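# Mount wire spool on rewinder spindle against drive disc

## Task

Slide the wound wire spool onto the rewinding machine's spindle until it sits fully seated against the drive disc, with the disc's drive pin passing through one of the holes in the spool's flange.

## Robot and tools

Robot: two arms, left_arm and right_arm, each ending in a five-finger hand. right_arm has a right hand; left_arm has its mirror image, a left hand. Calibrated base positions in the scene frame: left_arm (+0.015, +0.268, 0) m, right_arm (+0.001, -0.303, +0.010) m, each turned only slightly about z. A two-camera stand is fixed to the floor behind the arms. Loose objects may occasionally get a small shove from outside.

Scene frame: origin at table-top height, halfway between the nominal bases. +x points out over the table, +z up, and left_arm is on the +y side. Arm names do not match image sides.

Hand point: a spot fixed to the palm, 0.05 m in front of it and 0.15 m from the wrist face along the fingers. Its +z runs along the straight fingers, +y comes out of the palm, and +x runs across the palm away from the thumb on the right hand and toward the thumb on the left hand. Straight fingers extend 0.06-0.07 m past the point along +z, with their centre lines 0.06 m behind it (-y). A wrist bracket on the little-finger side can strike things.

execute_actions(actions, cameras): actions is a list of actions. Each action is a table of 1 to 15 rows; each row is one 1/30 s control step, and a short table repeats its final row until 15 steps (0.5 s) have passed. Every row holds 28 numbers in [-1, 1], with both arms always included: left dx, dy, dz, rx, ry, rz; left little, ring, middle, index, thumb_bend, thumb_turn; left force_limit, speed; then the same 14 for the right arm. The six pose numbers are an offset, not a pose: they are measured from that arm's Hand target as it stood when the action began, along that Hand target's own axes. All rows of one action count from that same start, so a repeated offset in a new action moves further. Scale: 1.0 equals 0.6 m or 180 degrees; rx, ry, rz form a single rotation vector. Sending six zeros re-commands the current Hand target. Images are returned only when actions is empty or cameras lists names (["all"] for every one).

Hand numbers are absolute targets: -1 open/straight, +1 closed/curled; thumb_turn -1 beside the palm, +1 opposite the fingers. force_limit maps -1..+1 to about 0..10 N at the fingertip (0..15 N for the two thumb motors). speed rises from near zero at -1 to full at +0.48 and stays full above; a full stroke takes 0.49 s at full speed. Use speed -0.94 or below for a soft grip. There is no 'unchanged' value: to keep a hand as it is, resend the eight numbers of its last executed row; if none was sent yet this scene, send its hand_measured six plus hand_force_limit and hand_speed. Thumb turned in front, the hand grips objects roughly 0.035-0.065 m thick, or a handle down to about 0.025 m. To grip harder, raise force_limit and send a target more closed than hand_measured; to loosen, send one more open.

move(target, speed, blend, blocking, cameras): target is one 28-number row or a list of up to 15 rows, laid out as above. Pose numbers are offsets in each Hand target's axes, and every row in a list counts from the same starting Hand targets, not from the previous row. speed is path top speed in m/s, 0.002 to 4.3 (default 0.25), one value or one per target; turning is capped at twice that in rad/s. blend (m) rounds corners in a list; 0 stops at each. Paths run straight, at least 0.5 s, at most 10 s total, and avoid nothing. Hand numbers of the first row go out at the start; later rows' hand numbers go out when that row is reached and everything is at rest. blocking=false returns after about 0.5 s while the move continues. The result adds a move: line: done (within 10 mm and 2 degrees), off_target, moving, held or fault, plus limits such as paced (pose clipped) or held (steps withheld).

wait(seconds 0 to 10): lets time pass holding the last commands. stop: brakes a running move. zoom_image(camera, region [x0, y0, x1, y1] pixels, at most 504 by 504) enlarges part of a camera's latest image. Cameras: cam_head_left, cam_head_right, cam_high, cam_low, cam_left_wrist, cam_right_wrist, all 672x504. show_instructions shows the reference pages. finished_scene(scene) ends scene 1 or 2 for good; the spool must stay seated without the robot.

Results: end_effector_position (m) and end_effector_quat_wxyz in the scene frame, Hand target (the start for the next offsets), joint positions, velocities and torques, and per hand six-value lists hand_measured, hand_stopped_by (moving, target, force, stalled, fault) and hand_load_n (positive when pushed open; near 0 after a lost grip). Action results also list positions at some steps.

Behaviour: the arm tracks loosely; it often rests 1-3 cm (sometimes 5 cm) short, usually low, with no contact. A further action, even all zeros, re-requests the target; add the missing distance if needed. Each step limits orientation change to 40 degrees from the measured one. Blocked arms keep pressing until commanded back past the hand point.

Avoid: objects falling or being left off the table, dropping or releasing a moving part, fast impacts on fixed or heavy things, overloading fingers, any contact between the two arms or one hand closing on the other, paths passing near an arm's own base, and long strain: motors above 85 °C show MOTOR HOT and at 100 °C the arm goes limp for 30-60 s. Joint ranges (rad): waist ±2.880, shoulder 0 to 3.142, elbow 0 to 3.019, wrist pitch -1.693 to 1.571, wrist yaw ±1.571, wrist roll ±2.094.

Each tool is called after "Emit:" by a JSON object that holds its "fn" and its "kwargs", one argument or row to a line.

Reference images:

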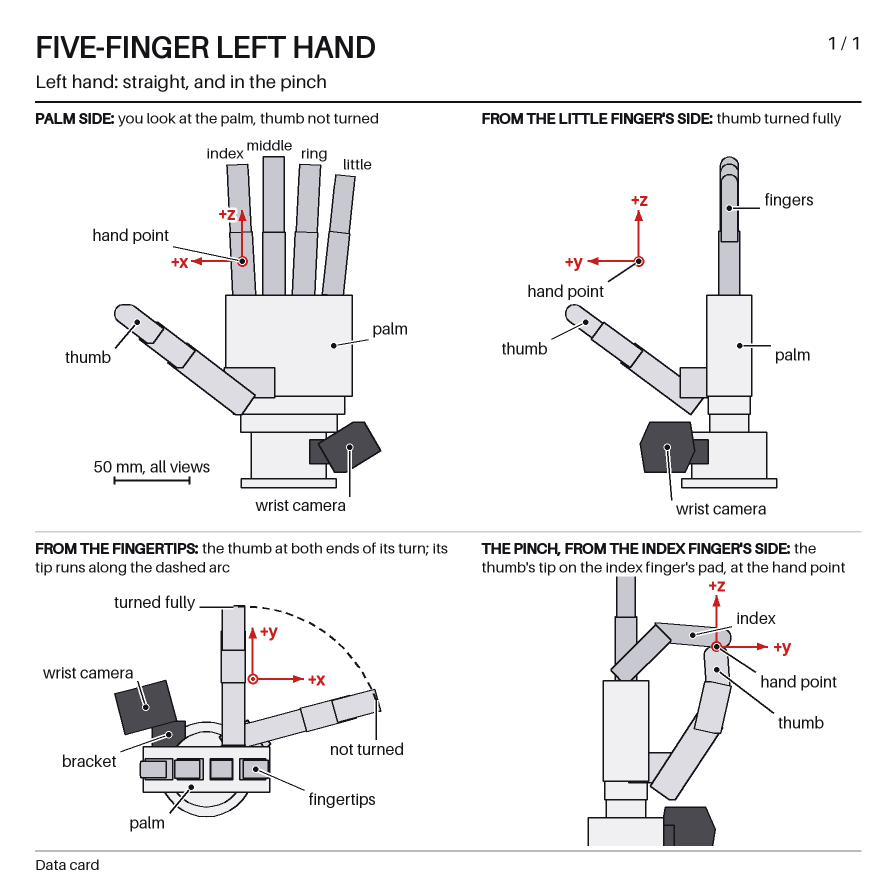

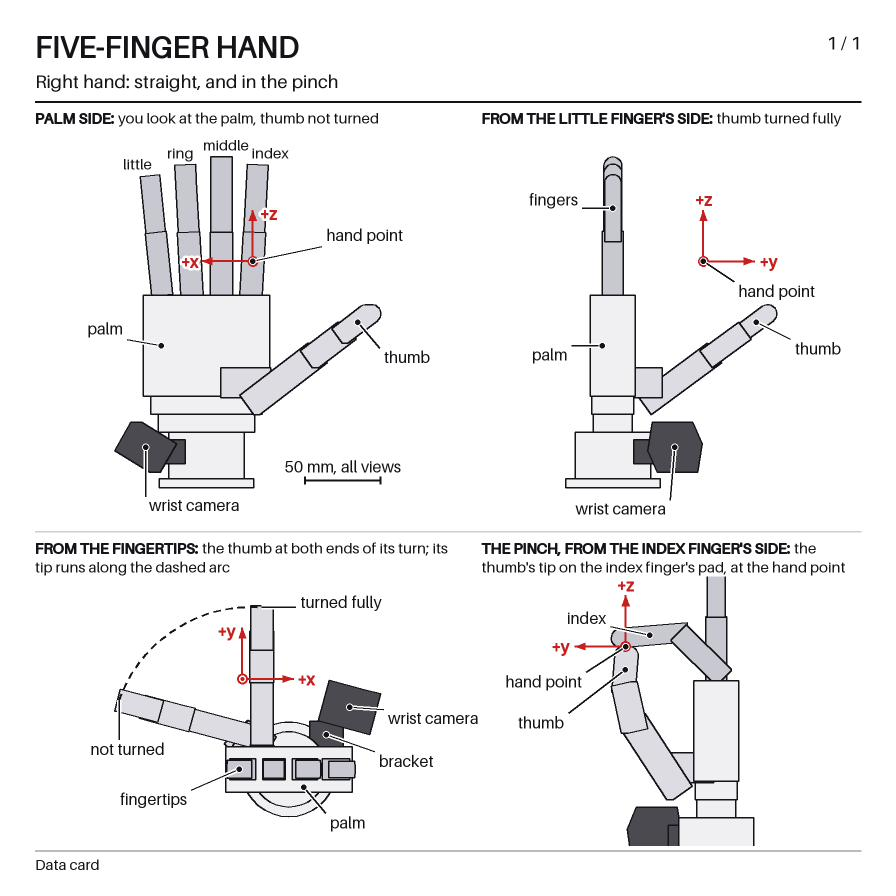

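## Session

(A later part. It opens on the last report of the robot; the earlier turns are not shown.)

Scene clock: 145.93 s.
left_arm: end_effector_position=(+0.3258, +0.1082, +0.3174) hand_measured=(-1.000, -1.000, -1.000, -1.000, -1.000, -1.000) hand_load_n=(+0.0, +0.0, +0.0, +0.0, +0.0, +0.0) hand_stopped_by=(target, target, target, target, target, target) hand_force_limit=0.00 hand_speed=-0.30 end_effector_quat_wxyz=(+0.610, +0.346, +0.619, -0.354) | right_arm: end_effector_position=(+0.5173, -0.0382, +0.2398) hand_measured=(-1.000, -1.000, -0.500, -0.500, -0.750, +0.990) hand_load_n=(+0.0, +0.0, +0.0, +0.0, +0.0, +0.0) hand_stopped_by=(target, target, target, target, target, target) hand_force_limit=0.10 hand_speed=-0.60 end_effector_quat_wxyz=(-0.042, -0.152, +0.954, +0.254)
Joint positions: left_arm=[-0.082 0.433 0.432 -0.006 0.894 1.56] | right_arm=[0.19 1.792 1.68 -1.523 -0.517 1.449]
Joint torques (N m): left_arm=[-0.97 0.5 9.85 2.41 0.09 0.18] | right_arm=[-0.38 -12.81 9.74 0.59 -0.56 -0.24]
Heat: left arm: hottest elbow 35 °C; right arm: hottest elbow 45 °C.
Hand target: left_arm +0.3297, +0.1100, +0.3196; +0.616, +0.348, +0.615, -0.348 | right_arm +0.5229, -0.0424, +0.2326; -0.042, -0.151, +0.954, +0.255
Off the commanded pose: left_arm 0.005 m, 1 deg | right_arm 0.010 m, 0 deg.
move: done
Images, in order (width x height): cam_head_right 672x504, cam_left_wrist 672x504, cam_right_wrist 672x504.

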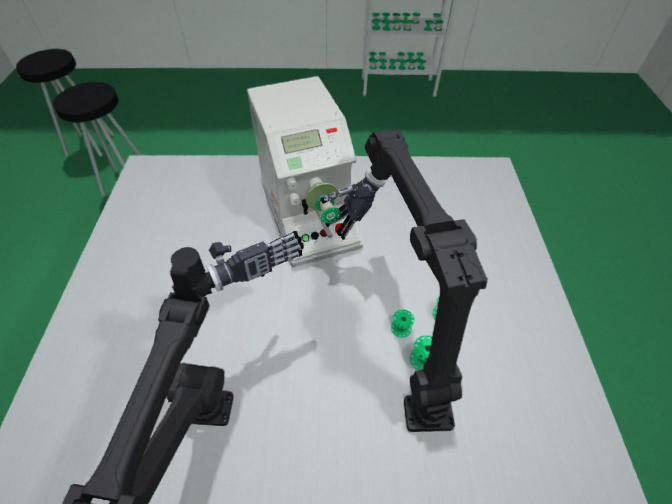

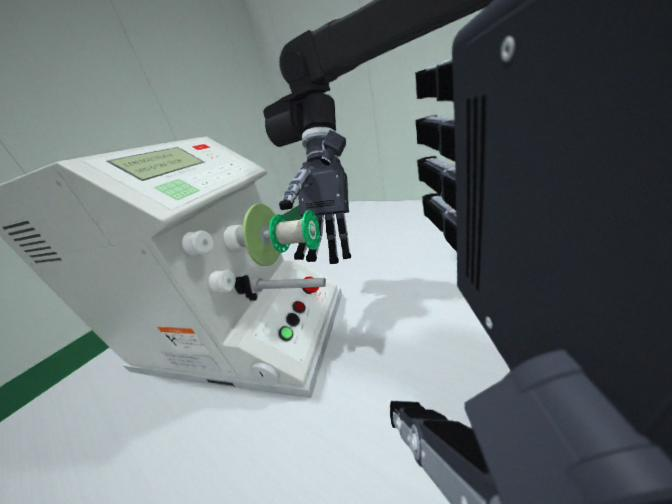

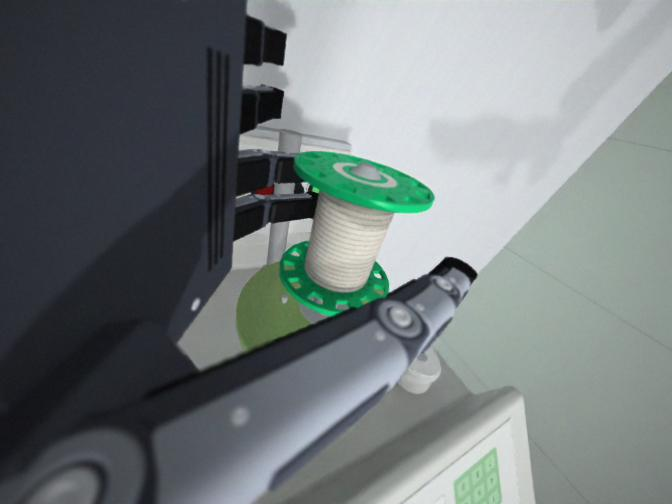

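Emit:
{"fn": "move", "kwargs": {
  "target": [0,0,0,0,0,0,-1,-1,-1,-1,-1,-1,0,-0.3,0,0,0,0,0,0,-1,-1,-0.3,-0.3,-0.5,0.99,0.1,-0.8],
  "cameras": ["cam_head_right","cam_right_wrist","cam_left_wrist"]
}}

Scene clock: 148.33 s.
left_arm: end_effector_position=(+0.3258, +0.1082, +0.3174) hand_measured=(-1.000, -1.000, -1.000, -1.000, -1.000, -1.000) hand_load_n=(+0.0, +0.0, +0.0, +0.0, +0.0, +0.0) hand_stopped_by=(target, target, target, target, target, target) hand_force_limit=0.00 hand_speed=-0.30 end_effector_quat_wxyz=(+0.610, +0.346, +0.619, -0.354) | right_arm: end_effector_position=(+0.5173, -0.0382, +0.2398) hand_measured=(-1.000, -1.000, -0.300, -0.300, -0.500, +0.990) hand_load_n=(+0.0, +0.0, +0.5, +0.0, +0.0, +0.0) hand_stopped_by=(target, target, target, target, target, target) hand_force_limit=0.10 hand_speed=-0.80 end_effector_quat_wxyz=(-0.042, -0.152, +0.954, +0.254)
Joint positions: left_arm=[-0.082 0.433 0.432 -0.006 0.894 1.56] | right_arm=[0.19 1.792 1.68 -1.523 -0.517 1.449]
Joint torques (N m): left_arm=[-1.08 0.26 9.88 2.4 0.08 0.17] | right_arm=[-0.38 -12.81 9.74 0.58 -0.55 -0.24]
Heat: left arm: hottest elbow 35 °C; right arm: hottest elbow 44 °C.
Hand target: left_arm +0.3297, +0.1100, +0.3196; +0.616, +0.348, +0.615, -0.348 | right_arm +0.5229, -0.0424, +0.2325; -0.042, -0.151, +0.954, +0.255
Off the commanded pose: left_arm 0.005 m, 1 deg | right_arm 0.010 m, 0 deg.
move: done
Images, in order (width x height): cam_head_right 672x504, cam_left_wrist 672x504, cam_right_wrist 672x504.

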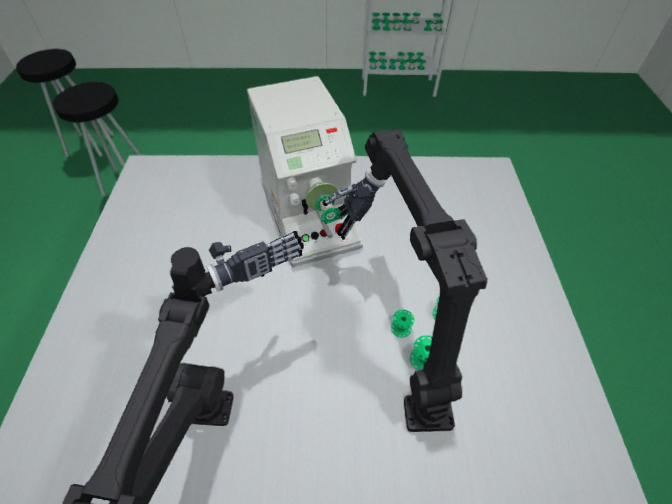

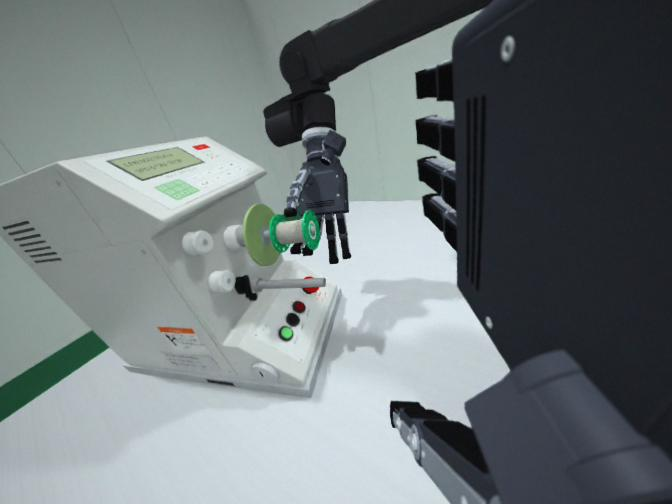

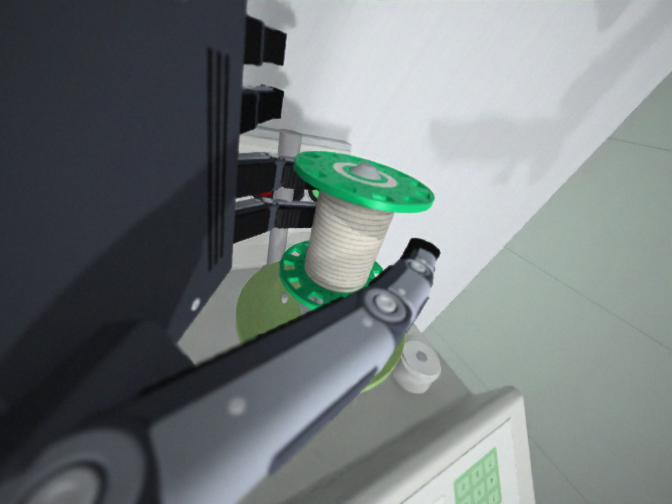

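Emit:
{"fn": "zoom_image", "kwargs": {
  "camera": "cam_right_wrist",
  "region": [220, 120, 450, 320]
}}

Emit:
{"fn": "zoom_image", "kwargs": {
  "camera": "cam_left_wrist",
  "region": [240, 170, 360, 280]
}}

Scaled by 2.191 from the camera's 672x504 image, which has a finer 960x720 frame.

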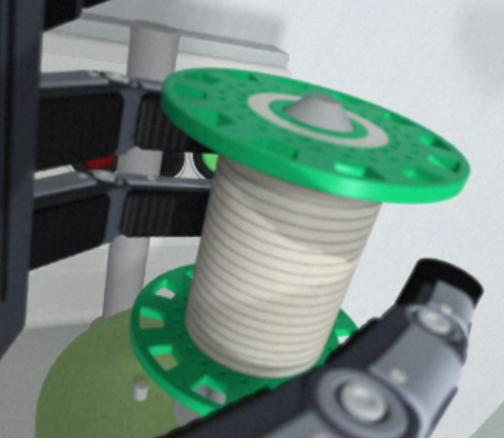

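Scaled by 4.200 from the camera's 672x504 image, which has a finer 960x720 frame.

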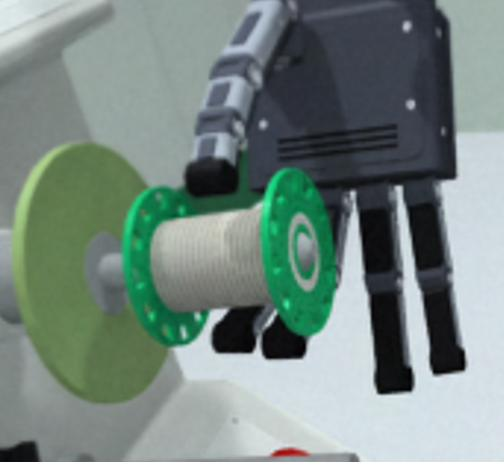

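Emit:
{"fn": "move", "kwargs": {
  "target": [0,0,0,0,0,0,-1,-1,-1,-1,-1,-1,0,-0.3,-0.012,-0.003,0.003,0,0,0,-1,-1,-0.3,-0.3,-0.5,0.99,0.1,-0.8],
  "speed": 0.05,
  "cameras": ["cam_right_wrist","cam_left_wrist"]
}}

Emit:
{"fn": "zoom_image", "kwargs": {
  "camera": "cam_right_wrist",
  "region": [220, 120, 450, 320]
}}

Emit:
{"fn": "zoom_image", "kwargs": {
  "camera": "cam_left_wrist",
  "region": [240, 170, 360, 280]
}}

Scene clock: 149.70 s.
left_arm: end_effector_position=(+0.3258, +0.1082, +0.3174) hand_measured=(-1.000, -1.000, -1.000, -1.000, -1.000, -1.000) hand_load_n=(+0.0, +0.0, +0.0, +0.0, +0.0, +0.0) hand_stopped_by=(target, target, target, target, target, target) hand_force_limit=0.00 hand_speed=-0.30 end_effector_quat_wxyz=(+0.610, +0.346, +0.619, -0.354) | right_arm: end_effector_position=(+0.5193, -0.0378, +0.2281) hand_measured=(-1.000, -1.000, -0.300, -0.300, -0.500, +0.990) hand_load_n=(+0.0, +0.0, +0.0, +0.0, +0.0, +0.0) hand_stopped_by=(target, target, target, target, target, target) hand_force_limit=0.10 hand_speed=-0.80 end_effector_quat_wxyz=(-0.052, -0.149, +0.954, +0.253)
Joint positions: left_arm=[-0.082 0.433 0.432 -0.006 0.894 1.56] | right_arm=[0.19 1.813 1.68 -1.523 -0.517 1.449]
Joint torques (N m): left_arm=[-0.97 0.32 9.85 2.41 0.08 0.17] | right_arm=[-0.32 -13.16 11.55 0.49 -0.54 -0.24]
Heat: left arm: hottest elbow 35 °C; right arm: hottest elbow 44 °C.
Hand target: left_arm +0.3297, +0.1100, +0.3196; +0.616, +0.348, +0.615, -0.348 | right_arm +0.5300, -0.0408, +0.2300; -0.042, -0.151, +0.954, +0.255
Off the commanded pose: left_arm 0.005 m, 1 deg | right_arm 0.011 m, 1 deg.
move: off_target (right_arm)
Images, in order (width x height): cam_left_wrist 672x504, cam_right_wrist 672x504.

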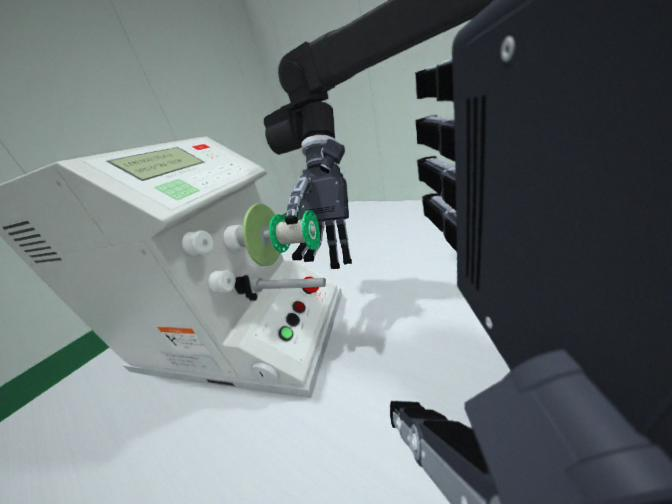

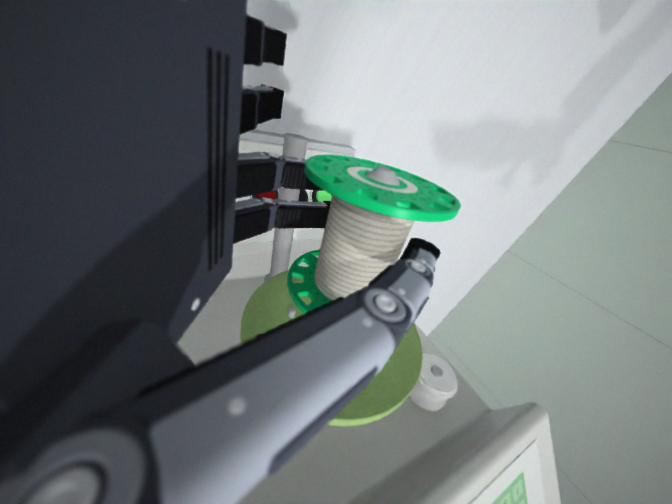

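Scaled by 2.191 from the camera's 672x504 image, which has a finer 960x720 frame.

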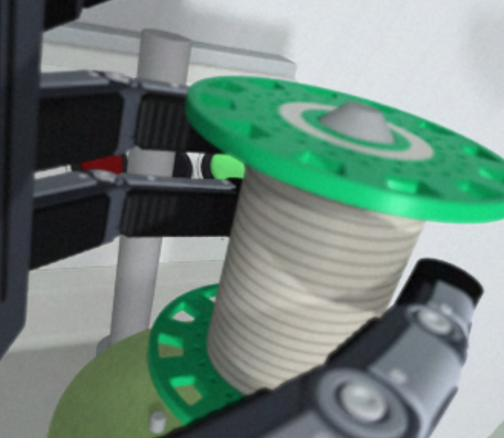

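Scaled by 4.200 from the camera's 672x504 image, which has a finer 960x720 frame.

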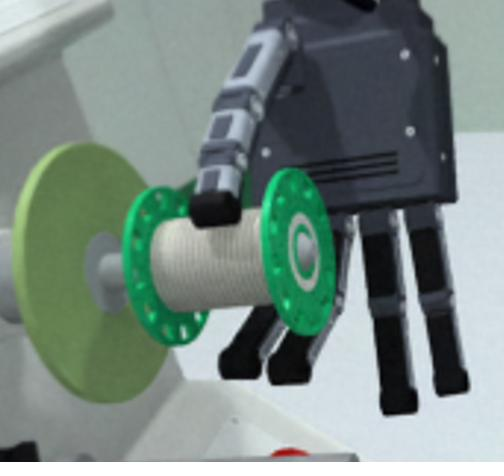

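Emit:
{"fn": "move", "kwargs": {
  "target": [0,0,0,0,0,0,-1,-1,-1,-1,-1,-1,0,-0.3,-0.006,0.010,-0.0173,0,0,0,-1,-1,-0.3,-0.3,-0.5,0.99,0.1,-0.8],
  "speed": 0.05,
  "cameras": ["cam_right_wrist","cam_left_wrist"]
}}

Emit:
{"fn": "zoom_image", "kwargs": {
  "camera": "cam_right_wrist",
  "region": [220, 120, 450, 320]
}}

Emit:
{"fn": "zoom_image", "kwargs": {
  "camera": "cam_left_wrist",
  "region": [240, 170, 360, 280]
}}

Scene clock: 151.03 s.
left_arm: end_effector_position=(+0.3258, +0.1082, +0.3174) hand_measured=(-1.000, -1.000, -1.000, -1.000, -1.000, -1.000) hand_load_n=(+0.0, +0.0, +0.0, +0.0, +0.0, +0.0) hand_stopped_by=(target, target, target, target, target, target) hand_force_limit=0.00 hand_speed=-0.30 end_effector_quat_wxyz=(+0.610, +0.346, +0.619, -0.354) | right_arm: end_effector_position=(+0.5174, -0.0382, +0.2292) hand_measured=(-1.000, -1.000, -0.300, -0.300, -0.500, +0.990) hand_load_n=(+0.0, +0.0, +0.5, +0.0, +0.0, +0.0) hand_stopped_by=(target, target, target, target, target, target) hand_force_limit=0.10 hand_speed=-0.80 end_effector_quat_wxyz=(-0.058, -0.147, +0.954, +0.253)
Joint positions: left_arm=[-0.082 0.433 0.432 -0.006 0.894 1.56] | right_arm=[0.19 1.815 1.685 -1.539 -0.517 1.449]
Joint torques (N m): left_arm=[-0.97 0.56 9.85 2.4 0.08 0.17] | right_arm=[-0.32 -13.04 14.39 -0.1 -0.55 -0.22]
Heat: left arm: hottest elbow 35 °C; right arm: hottest elbow 44 °C.
Hand target: left_arm +0.3297, +0.1100, +0.3196; +0.616, +0.348, +0.615, -0.348 | right_arm +0.5335, -0.0397, +0.2422; -0.042, -0.151, +0.954, +0.255
Off the commanded pose: left_arm 0.005 m, 1 deg | right_arm 0.021 m, 2 deg.
move: off_target (right_arm)
Images, in order (width x height): cam_left_wrist 672x504, cam_right_wrist 672x504.

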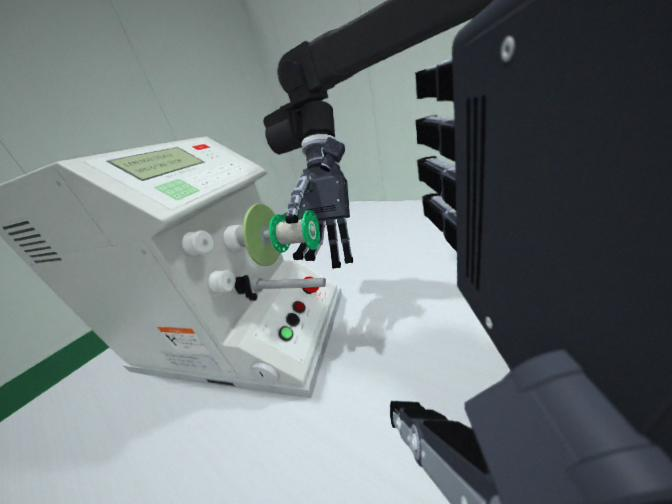

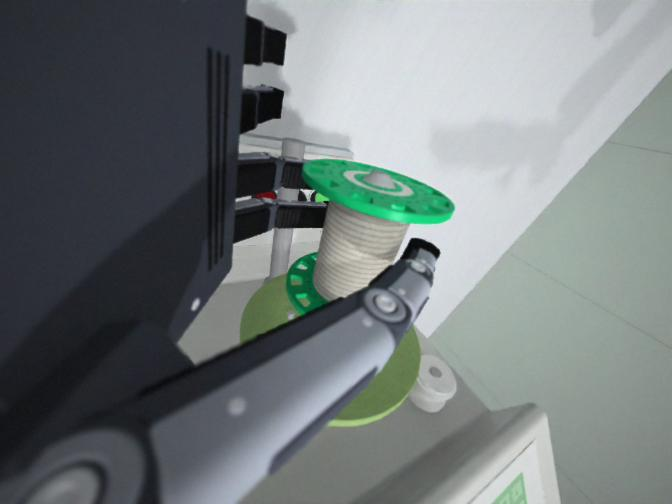

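Scaled by 2.191 from the camera's 672x504 image, which has a finer 960x720 frame.

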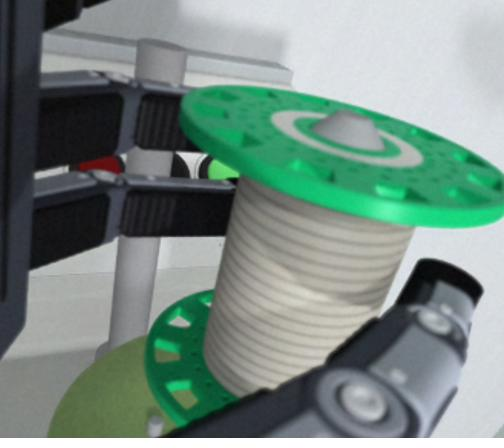

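Scaled by 4.200 from the camera's 672x504 image, which has a finer 960x720 frame.

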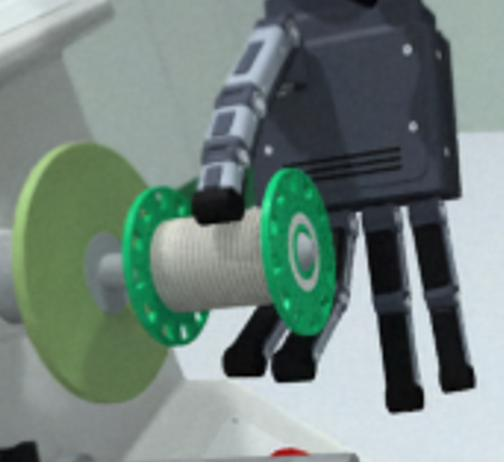

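Emit:
{"fn": "move", "kwargs": {
  "target": [0,0,0,0,0,0,-1,-1,-1,-1,-1,-1,0,-0.3,-0.008,0.007,-0.012,0,0,0,-1,-1,-0.3,-0.3,-0.5,0.99,0.1,-0.8],
  "speed": 0.05
}}

Scene clock: 152.17 s.
left_arm: end_effector_position=(+0.3258, +0.1082, +0.3174) hand_measured=(-1.000, -1.000, -1.000, -1.000, -1.000, -1.000) hand_load_n=(+0.0, +0.0, +0.0, +0.0, +0.0, +0.0) hand_stopped_by=(target, target, target, target, target, target) hand_force_limit=0.00 hand_speed=-0.30 end_effector_quat_wxyz=(+0.610, +0.346, +0.619, -0.354) | right_arm: end_effector_position=(+0.5225, -0.0370, +0.2374) hand_measured=(-1.000, -1.000, -0.300, -0.300, -0.500, +0.990) hand_load_n=(+0.0, +0.0, +0.0, +0.0, -0.5, +0.0) hand_stopped_by=(target, target, target, target, target, target) hand_force_limit=0.10 hand_speed=-0.80 end_effector_quat_wxyz=(-0.058, -0.147, +0.954, +0.253)
Joint positions: left_arm=[-0.082 0.433 0.432 -0.006 0.894 1.56] | right_arm=[0.19 1.827 1.724 -1.565 -0.517 1.449]
Joint torques (N m): left_arm=[-1.03 0.38 9.85 2.4 0.09 0.16] | right_arm=[-0.26 -12.98 14.5 -0.09 -0.55 -0.21]
Heat: left arm: hottest elbow 35 °C; right arm: hottest elbow 44 °C.
Hand target: left_arm +0.3297, +0.1100, +0.3196; +0.616, +0.348, +0.615, -0.348 | right_arm +0.5380, -0.0381, +0.2504; -0.042, -0.151, +0.954, +0.255
Off the commanded pose: left_arm 0.005 m, 1 deg | right_arm 0.020 m, 2 deg.
move: off_target (right_arm)

Emit:
{"fn": "move", "kwargs": {
  "target": [0,0,0,0,0,0,-1,-1,-1,-1,-1,-1,0,-0.3,0,0,0,0,0,0,-1,-1,-0.2,-0.2,-0.43,0.99,-0.5,-0.9],
  "cameras": ["cam_right_wrist","cam_left_wrist"]
}}

Emit:
{"fn": "zoom_image", "kwargs": {
  "camera": "cam_right_wrist",
  "region": [220, 120, 450, 320]
}}

Emit:
{"fn": "zoom_image", "kwargs": {
  "camera": "cam_left_wrist",
  "region": [240, 170, 360, 280]
}}

Scene clock: 153.13 s.
left_arm: end_effector_position=(+0.3258, +0.1082, +0.3174) hand_measured=(-1.000, -1.000, -1.000, -1.000, -1.000, -1.000) hand_load_n=(+0.0, +0.0, +0.0, +0.0, +0.0, +0.0) hand_stopped_by=(target, target, target, target, target, target) hand_force_limit=0.00 hand_speed=-0.30 end_effector_quat_wxyz=(+0.610, +0.346, +0.619, -0.354) | right_arm: end_effector_position=(+0.5225, -0.0370, +0.2374) hand_measured=(-1.000, -1.000, -0.200, -0.200, -0.430, +0.990) hand_load_n=(+0.0, +0.0, +0.0, +0.0, +0.0, +0.0) hand_stopped_by=(target, target, target, target, target, target) hand_force_limit=-0.50 hand_speed=-0.90 end_effector_quat_wxyz=(-0.058, -0.147, +0.954, +0.253)
Joint positions: left_arm=[-0.082 0.433 0.432 -0.006 0.894 1.56] | right_arm=[0.19 1.827 1.724 -1.565 -0.517 1.449]
Joint torques (N m): left_arm=[-1.03 0.44 9.88 2.37 0.09 0.17] | right_arm=[-0.21 -13.16 14.5 -0.12 -0.55 -0.21]
Heat: left arm: hottest elbow 35 °C; right arm: hottest elbow 44 °C.
Hand target: left_arm +0.3297, +0.1100, +0.3196; +0.616, +0.348, +0.615, -0.348 | right_arm +0.5381, -0.0381, +0.2505; -0.042, -0.151, +0.954, +0.255
Off the commanded pose: left_arm 0.005 m, 1 deg | right_arm 0.020 m, 2 deg.
move: off_target (right_arm)
Images, in order (width x height): cam_left_wrist 672x504, cam_right_wrist 672x504.

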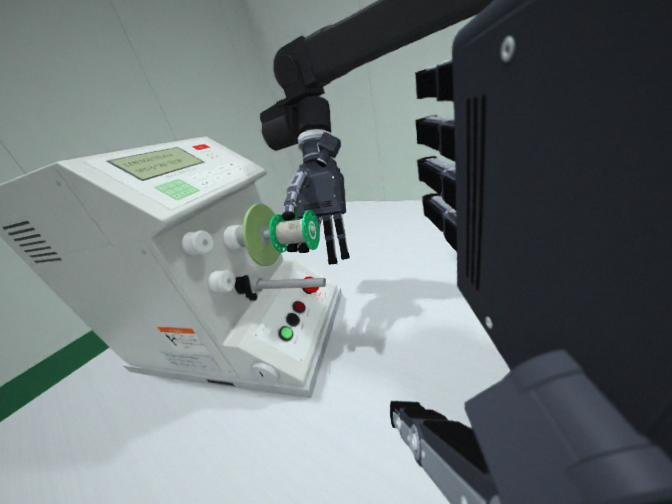

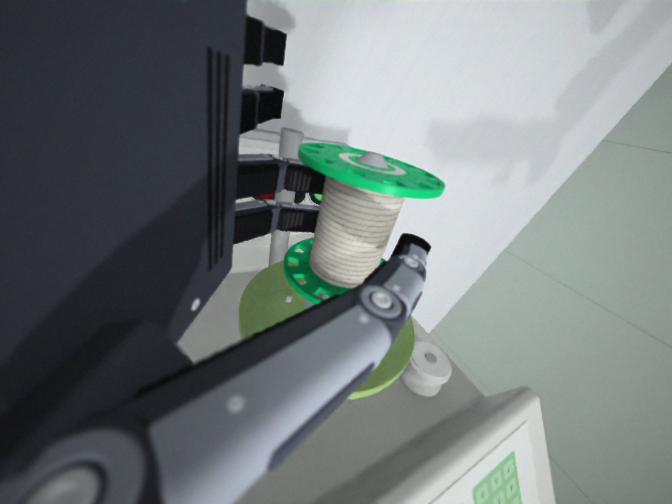

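Scaled by 2.191 from the camera's 672x504 image, which has a finer 960x720 frame.

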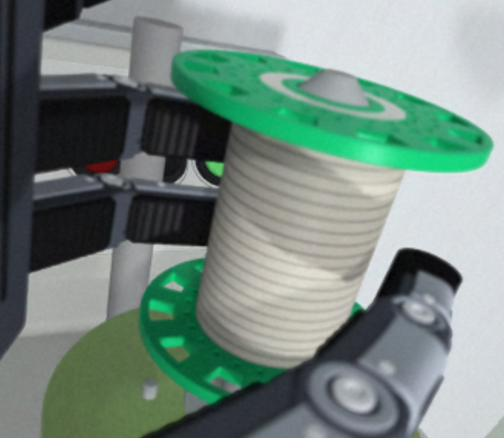

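Scaled by 4.200 from the camera's 672x504 image, which has a finer 960x720 frame.

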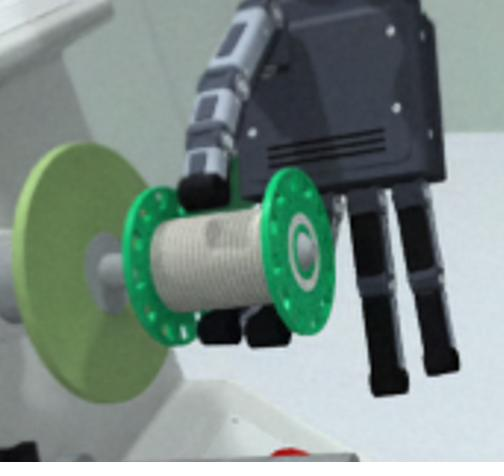

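Emit:
{"fn": "move", "kwargs": {
  "target": [0,0,0,0,0,0,-1,-1,-1,-1,-1,-1,0,-0.3,0,0,0,0,0,0,-1,-1,0.1,0.1,-0.15,0.99,-0.5,-0.93],
  "cameras": ["cam_right_wrist","cam_left_wrist"]
}}

Emit:
{"fn": "zoom_image", "kwargs": {
  "camera": "cam_right_wrist",
  "region": [220, 120, 450, 320]
}}

Emit:
{"fn": "zoom_image", "kwargs": {
  "camera": "cam_left_wrist",
  "region": [240, 170, 360, 280]
}}

Scene clock: 154.17 s.
left_arm: end_effector_position=(+0.3258, +0.1082, +0.3174) hand_measured=(-1.000, -1.000, -1.000, -1.000, -1.000, -1.000) hand_load_n=(+0.0, +0.0, +0.0, +0.0, +0.0, +0.0) hand_stopped_by=(target, target, target, target, target, target) hand_force_limit=0.00 hand_speed=-0.30 end_effector_quat_wxyz=(+0.610, +0.346, +0.619, -0.354) | right_arm: end_effector_position=(+0.5231, -0.0372, +0.2329) hand_measured=(-1.000, -1.000, -0.110, -0.096, -0.376, +0.990) hand_load_n=(+0.0, +0.0, +2.5, +4.5, +4.0, -1.0) hand_stopped_by=(target, target, force, force, force, target) hand_force_limit=-0.50 hand_speed=-0.93 end_effector_quat_wxyz=(-0.063, -0.146, +0.955, +0.252)
Joint positions: left_arm=[-0.082 0.433 0.432 -0.006 0.894 1.56] | right_arm=[0.19 1.834 1.724 -1.566 -0.515 1.449]
Joint torques (N m): left_arm=[-0.97 0.5 9.84 2.39 0.08 0.18] | right_arm=[-0.26 -13.8 14.46 -0.12 -0.61 -0.21]
Heat: left arm: hottest elbow 35 °C; right arm: hottest elbow 45 °C.
Hand target: left_arm +0.3297, +0.1100, +0.3196; +0.616, +0.348, +0.615, -0.348 | right_arm +0.5381, -0.0381, +0.2504; -0.042, -0.151, +0.954, +0.255
Off the commanded pose: left_arm 0.005 m, 1 deg | right_arm 0.023 m, 2 deg.
move: off_target (right_arm)
Images, in order (width x height): cam_left_wrist 672x504, cam_right_wrist 672x504.

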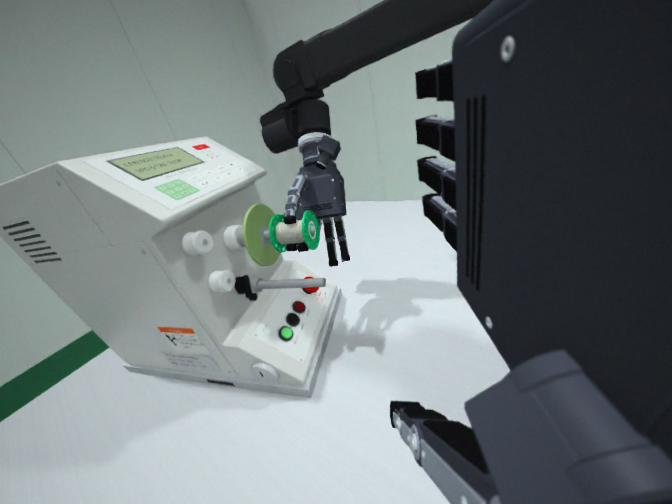

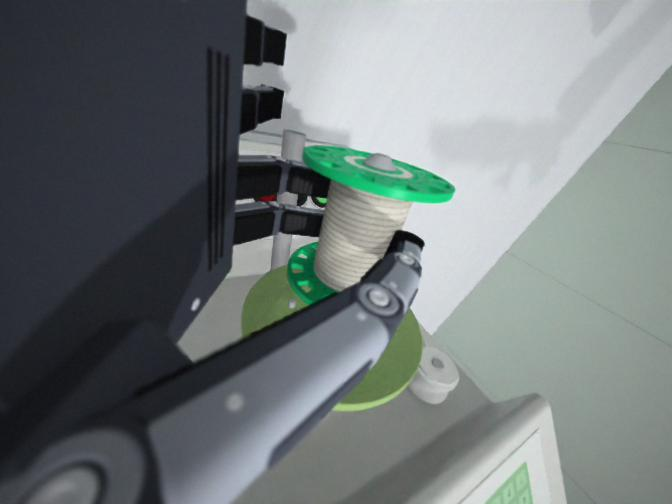

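Scaled by 2.191 from the camera's 672x504 image, which has a finer 960x720 frame.

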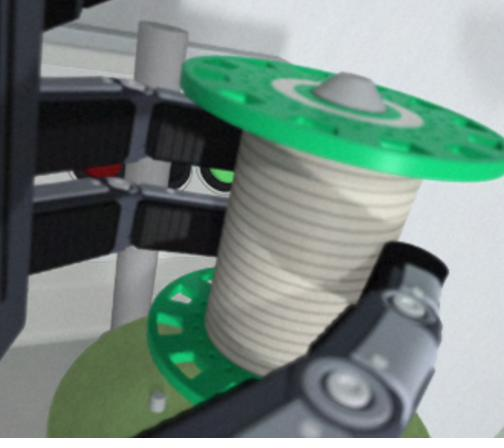

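Scaled by 4.200 from the camera's 672x504 image, which has a finer 960x720 frame.

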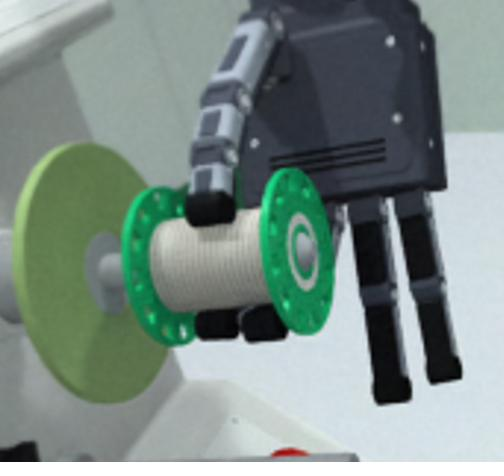

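Emit:
{"fn": "move", "kwargs": {
  "target": [
    [0,0,0,0,0,0,-1,-1,-1,-1,-1,-1,0,-0.3,0,0,0,0,0,0,-1,-1,0.15,0.15,-0.1,0.99,0.1,-0.93],
    [0,0,0,0,0,0,-1,-1,-1,-1,-1,-1,0,-0.3,-0.015,0,0,0,0,0,-1,-1,0.15,0.15,-0.1,0.99,0.1,-0.93]
  ],
  "speed": 0.04,
  "cameras": ["cam_right_wrist","cam_left_wrist"]
}}

Emit:
{"fn": "zoom_image", "kwargs": {
  "camera": "cam_right_wrist",
  "region": [220, 120, 450, 320]
}}

Emit:
{"fn": "zoom_image", "kwargs": {
  "camera": "cam_left_wrist",
  "region": [240, 170, 360, 280]
}}

Scene clock: 156.13 s.
left_arm: end_effector_position=(+0.3258, +0.1082, +0.3174) hand_measured=(-1.000, -1.000, -1.000, -1.000, -1.000, -1.000) hand_load_n=(+0.0, +0.0, +0.0, +0.0, +0.0, +0.0) hand_stopped_by=(target, target, target, target, target, target) hand_force_limit=0.00 hand_speed=-0.30 end_effector_quat_wxyz=(+0.610, +0.346, +0.619, -0.354) | right_arm: end_effector_position=(+0.5282, -0.0356, +0.2326) hand_measured=(-1.000, -1.000, -0.098, -0.092, -0.372, +0.990) hand_load_n=(+0.0, +0.5, +7.5, +4.5, +8.5, -1.0) hand_stopped_by=(target, target, force, force, force, target) hand_force_limit=0.10 hand_speed=-0.93 end_effector_quat_wxyz=(-0.065, -0.146, +0.954, +0.253)
Joint positions: left_arm=[-0.082 0.433 0.432 -0.006 0.894 1.56] | right_arm=[0.19 1.853 1.748 -1.579 -0.519 1.447]
Joint torques (N m): left_arm=[-0.91 0.32 9.85 2.4 0.09 0.18] | right_arm=[-0.15 -13.92 15.36 -0.05 -0.51 -0.17]
Heat: left arm: hottest elbow 35 °C; right arm: hottest elbow 45 °C.
Hand target: left_arm +0.3297, +0.1100, +0.3196; +0.616, +0.348, +0.615, -0.348 | right_arm +0.5465, -0.0353, +0.2504; -0.042, -0.151, +0.954, +0.255
Off the commanded pose: left_arm 0.005 m, 1 deg | right_arm 0.026 m, 3 deg.
move: off_target (right_arm)
Images, in order (width x height): cam_left_wrist 672x504, cam_right_wrist 672x504.

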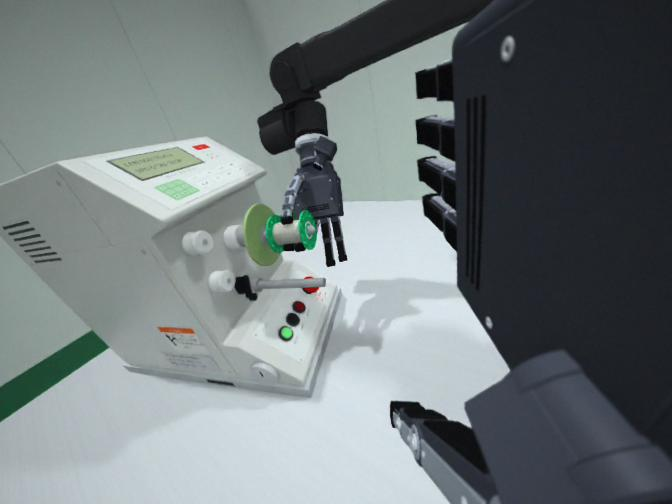

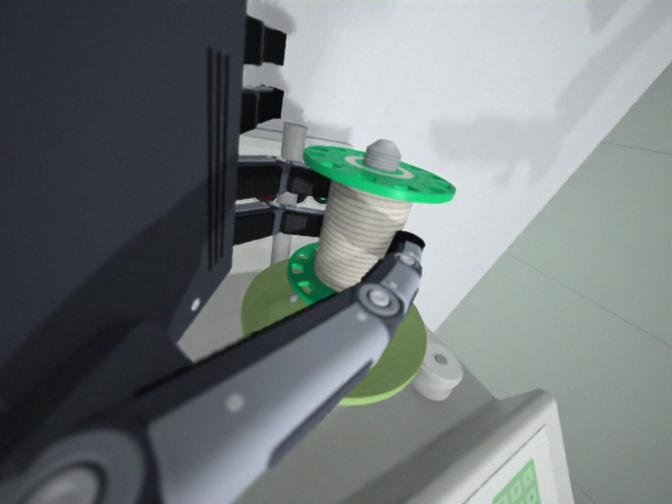

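Scaled by 2.191 from the camera's 672x504 image, which has a finer 960x720 frame.

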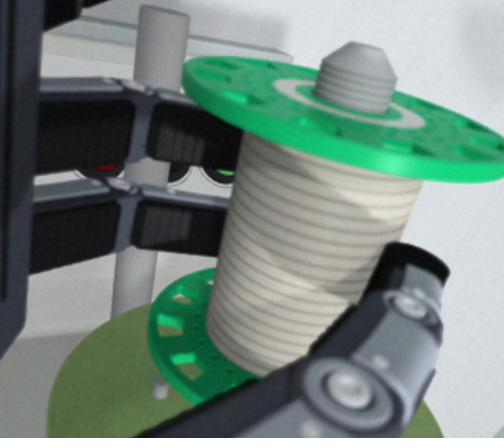

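Scaled by 4.200 from the camera's 672x504 image, which has a finer 960x720 frame.

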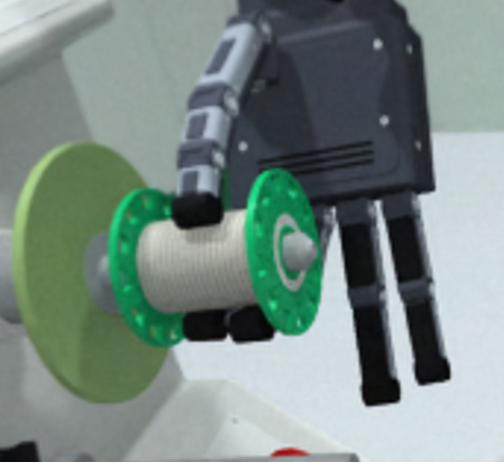

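Emit:
{"fn": "move", "kwargs": {
  "target": [0,0,0,0,0,0,-1,-1,-1,-1,-1,-1,0,-0.3,-0.014,0,0,0,0,0,-1,-1,0.15,0.15,-0.1,0.99,0.1,-0.93],
  "speed": 0.04,
  "cameras": ["cam_right_wrist","cam_left_wrist"]
}}

Emit:
{"fn": "zoom_image", "kwargs": {
  "camera": "cam_right_wrist",
  "region": [230, 215, 410, 345]
}}

Emit:
{"fn": "zoom_image", "kwargs": {
  "camera": "cam_left_wrist",
  "region": [240, 170, 360, 280]
}}

Scene clock: 161.83 s.
left_arm: end_effector_position=(+0.3258, +0.1082, +0.3174) hand_measured=(-1.000, -1.000, -1.000, -1.000, -1.000, -1.000) hand_load_n=(+0.0, +0.5, +0.0, +0.0, +0.0, +0.0) hand_stopped_by=(target, target, target, target, target, target) hand_force_limit=0.00 hand_speed=-0.30 end_effector_quat_wxyz=(+0.610, +0.346, +0.619, -0.354) | right_arm: end_effector_position=(+0.5351, -0.0335, +0.2326) hand_measured=(-1.000, -1.000, -0.098, -0.092, -0.372, +0.990) hand_load_n=(+0.0, +0.0, +8.0, +4.0, +8.5, -1.5) hand_stopped_by=(target, target, force, force, force, target) hand_force_limit=0.10 hand_speed=-0.93 end_effector_quat_wxyz=(-0.067, -0.147, +0.953, +0.255)
Joint positions: left_arm=[-0.082 0.433 0.432 -0.006 0.894 1.56] | right_arm=[0.19 1.876 1.78 -1.592 -0.523 1.445]
Joint torques (N m): left_arm=[-1.03 0.38 9.84 2.37 0.09 0.18] | right_arm=[-0.03 -13.57 15.53 0.09 -0.34 -0.13]
Heat: left arm: hottest elbow 35 °C; right arm: hottest elbow 45 °C.
Hand target: left_arm +0.3297, +0.1100, +0.3196; +0.616, +0.348, +0.615, -0.348 | right_arm +0.5546, -0.0328, +0.2504; -0.042, -0.151, +0.954, +0.255
Off the commanded pose: left_arm 0.005 m, 1 deg | right_arm 0.026 m, 3 deg.
move: off_target (right_arm)
Images, in order (width x height): cam_left_wrist 672x504, cam_right_wrist 672x504.

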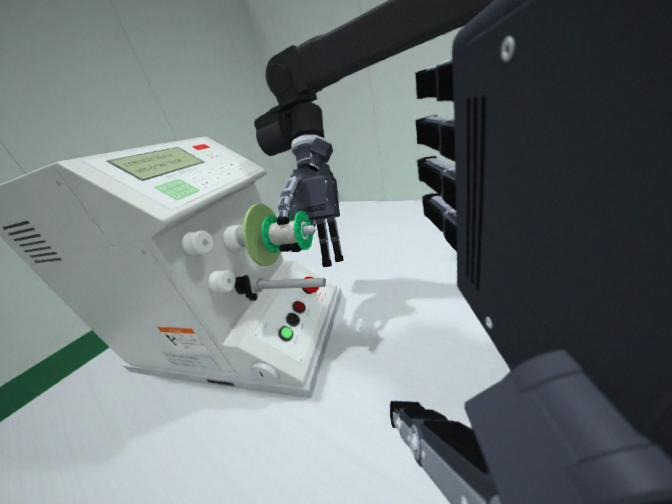

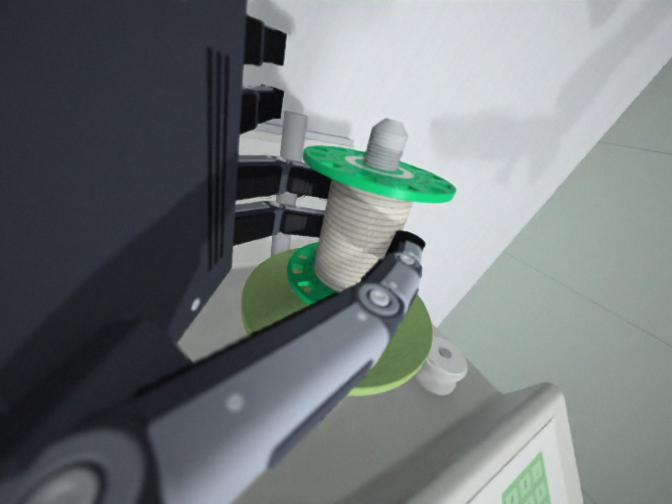

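Scaled by 2.800 from the camera's 672x504 image, which has a finer 960x720 frame.

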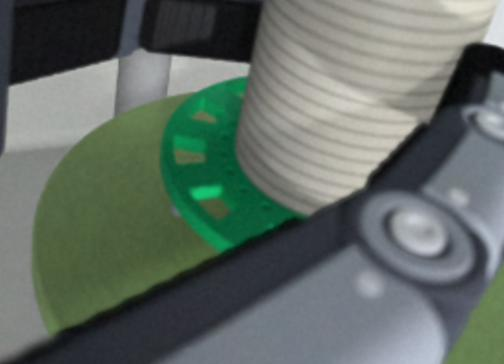

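Scaled by 4.200 from the camera's 672x504 image, which has a finer 960x720 frame.

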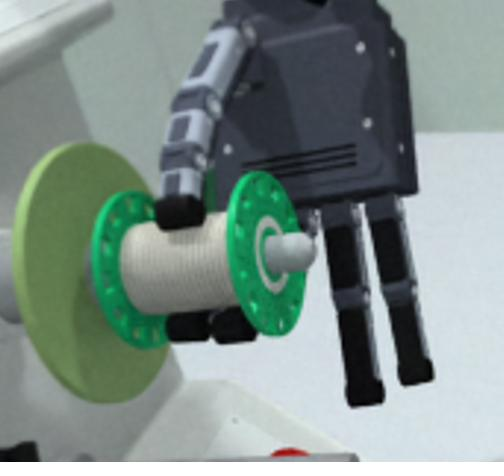

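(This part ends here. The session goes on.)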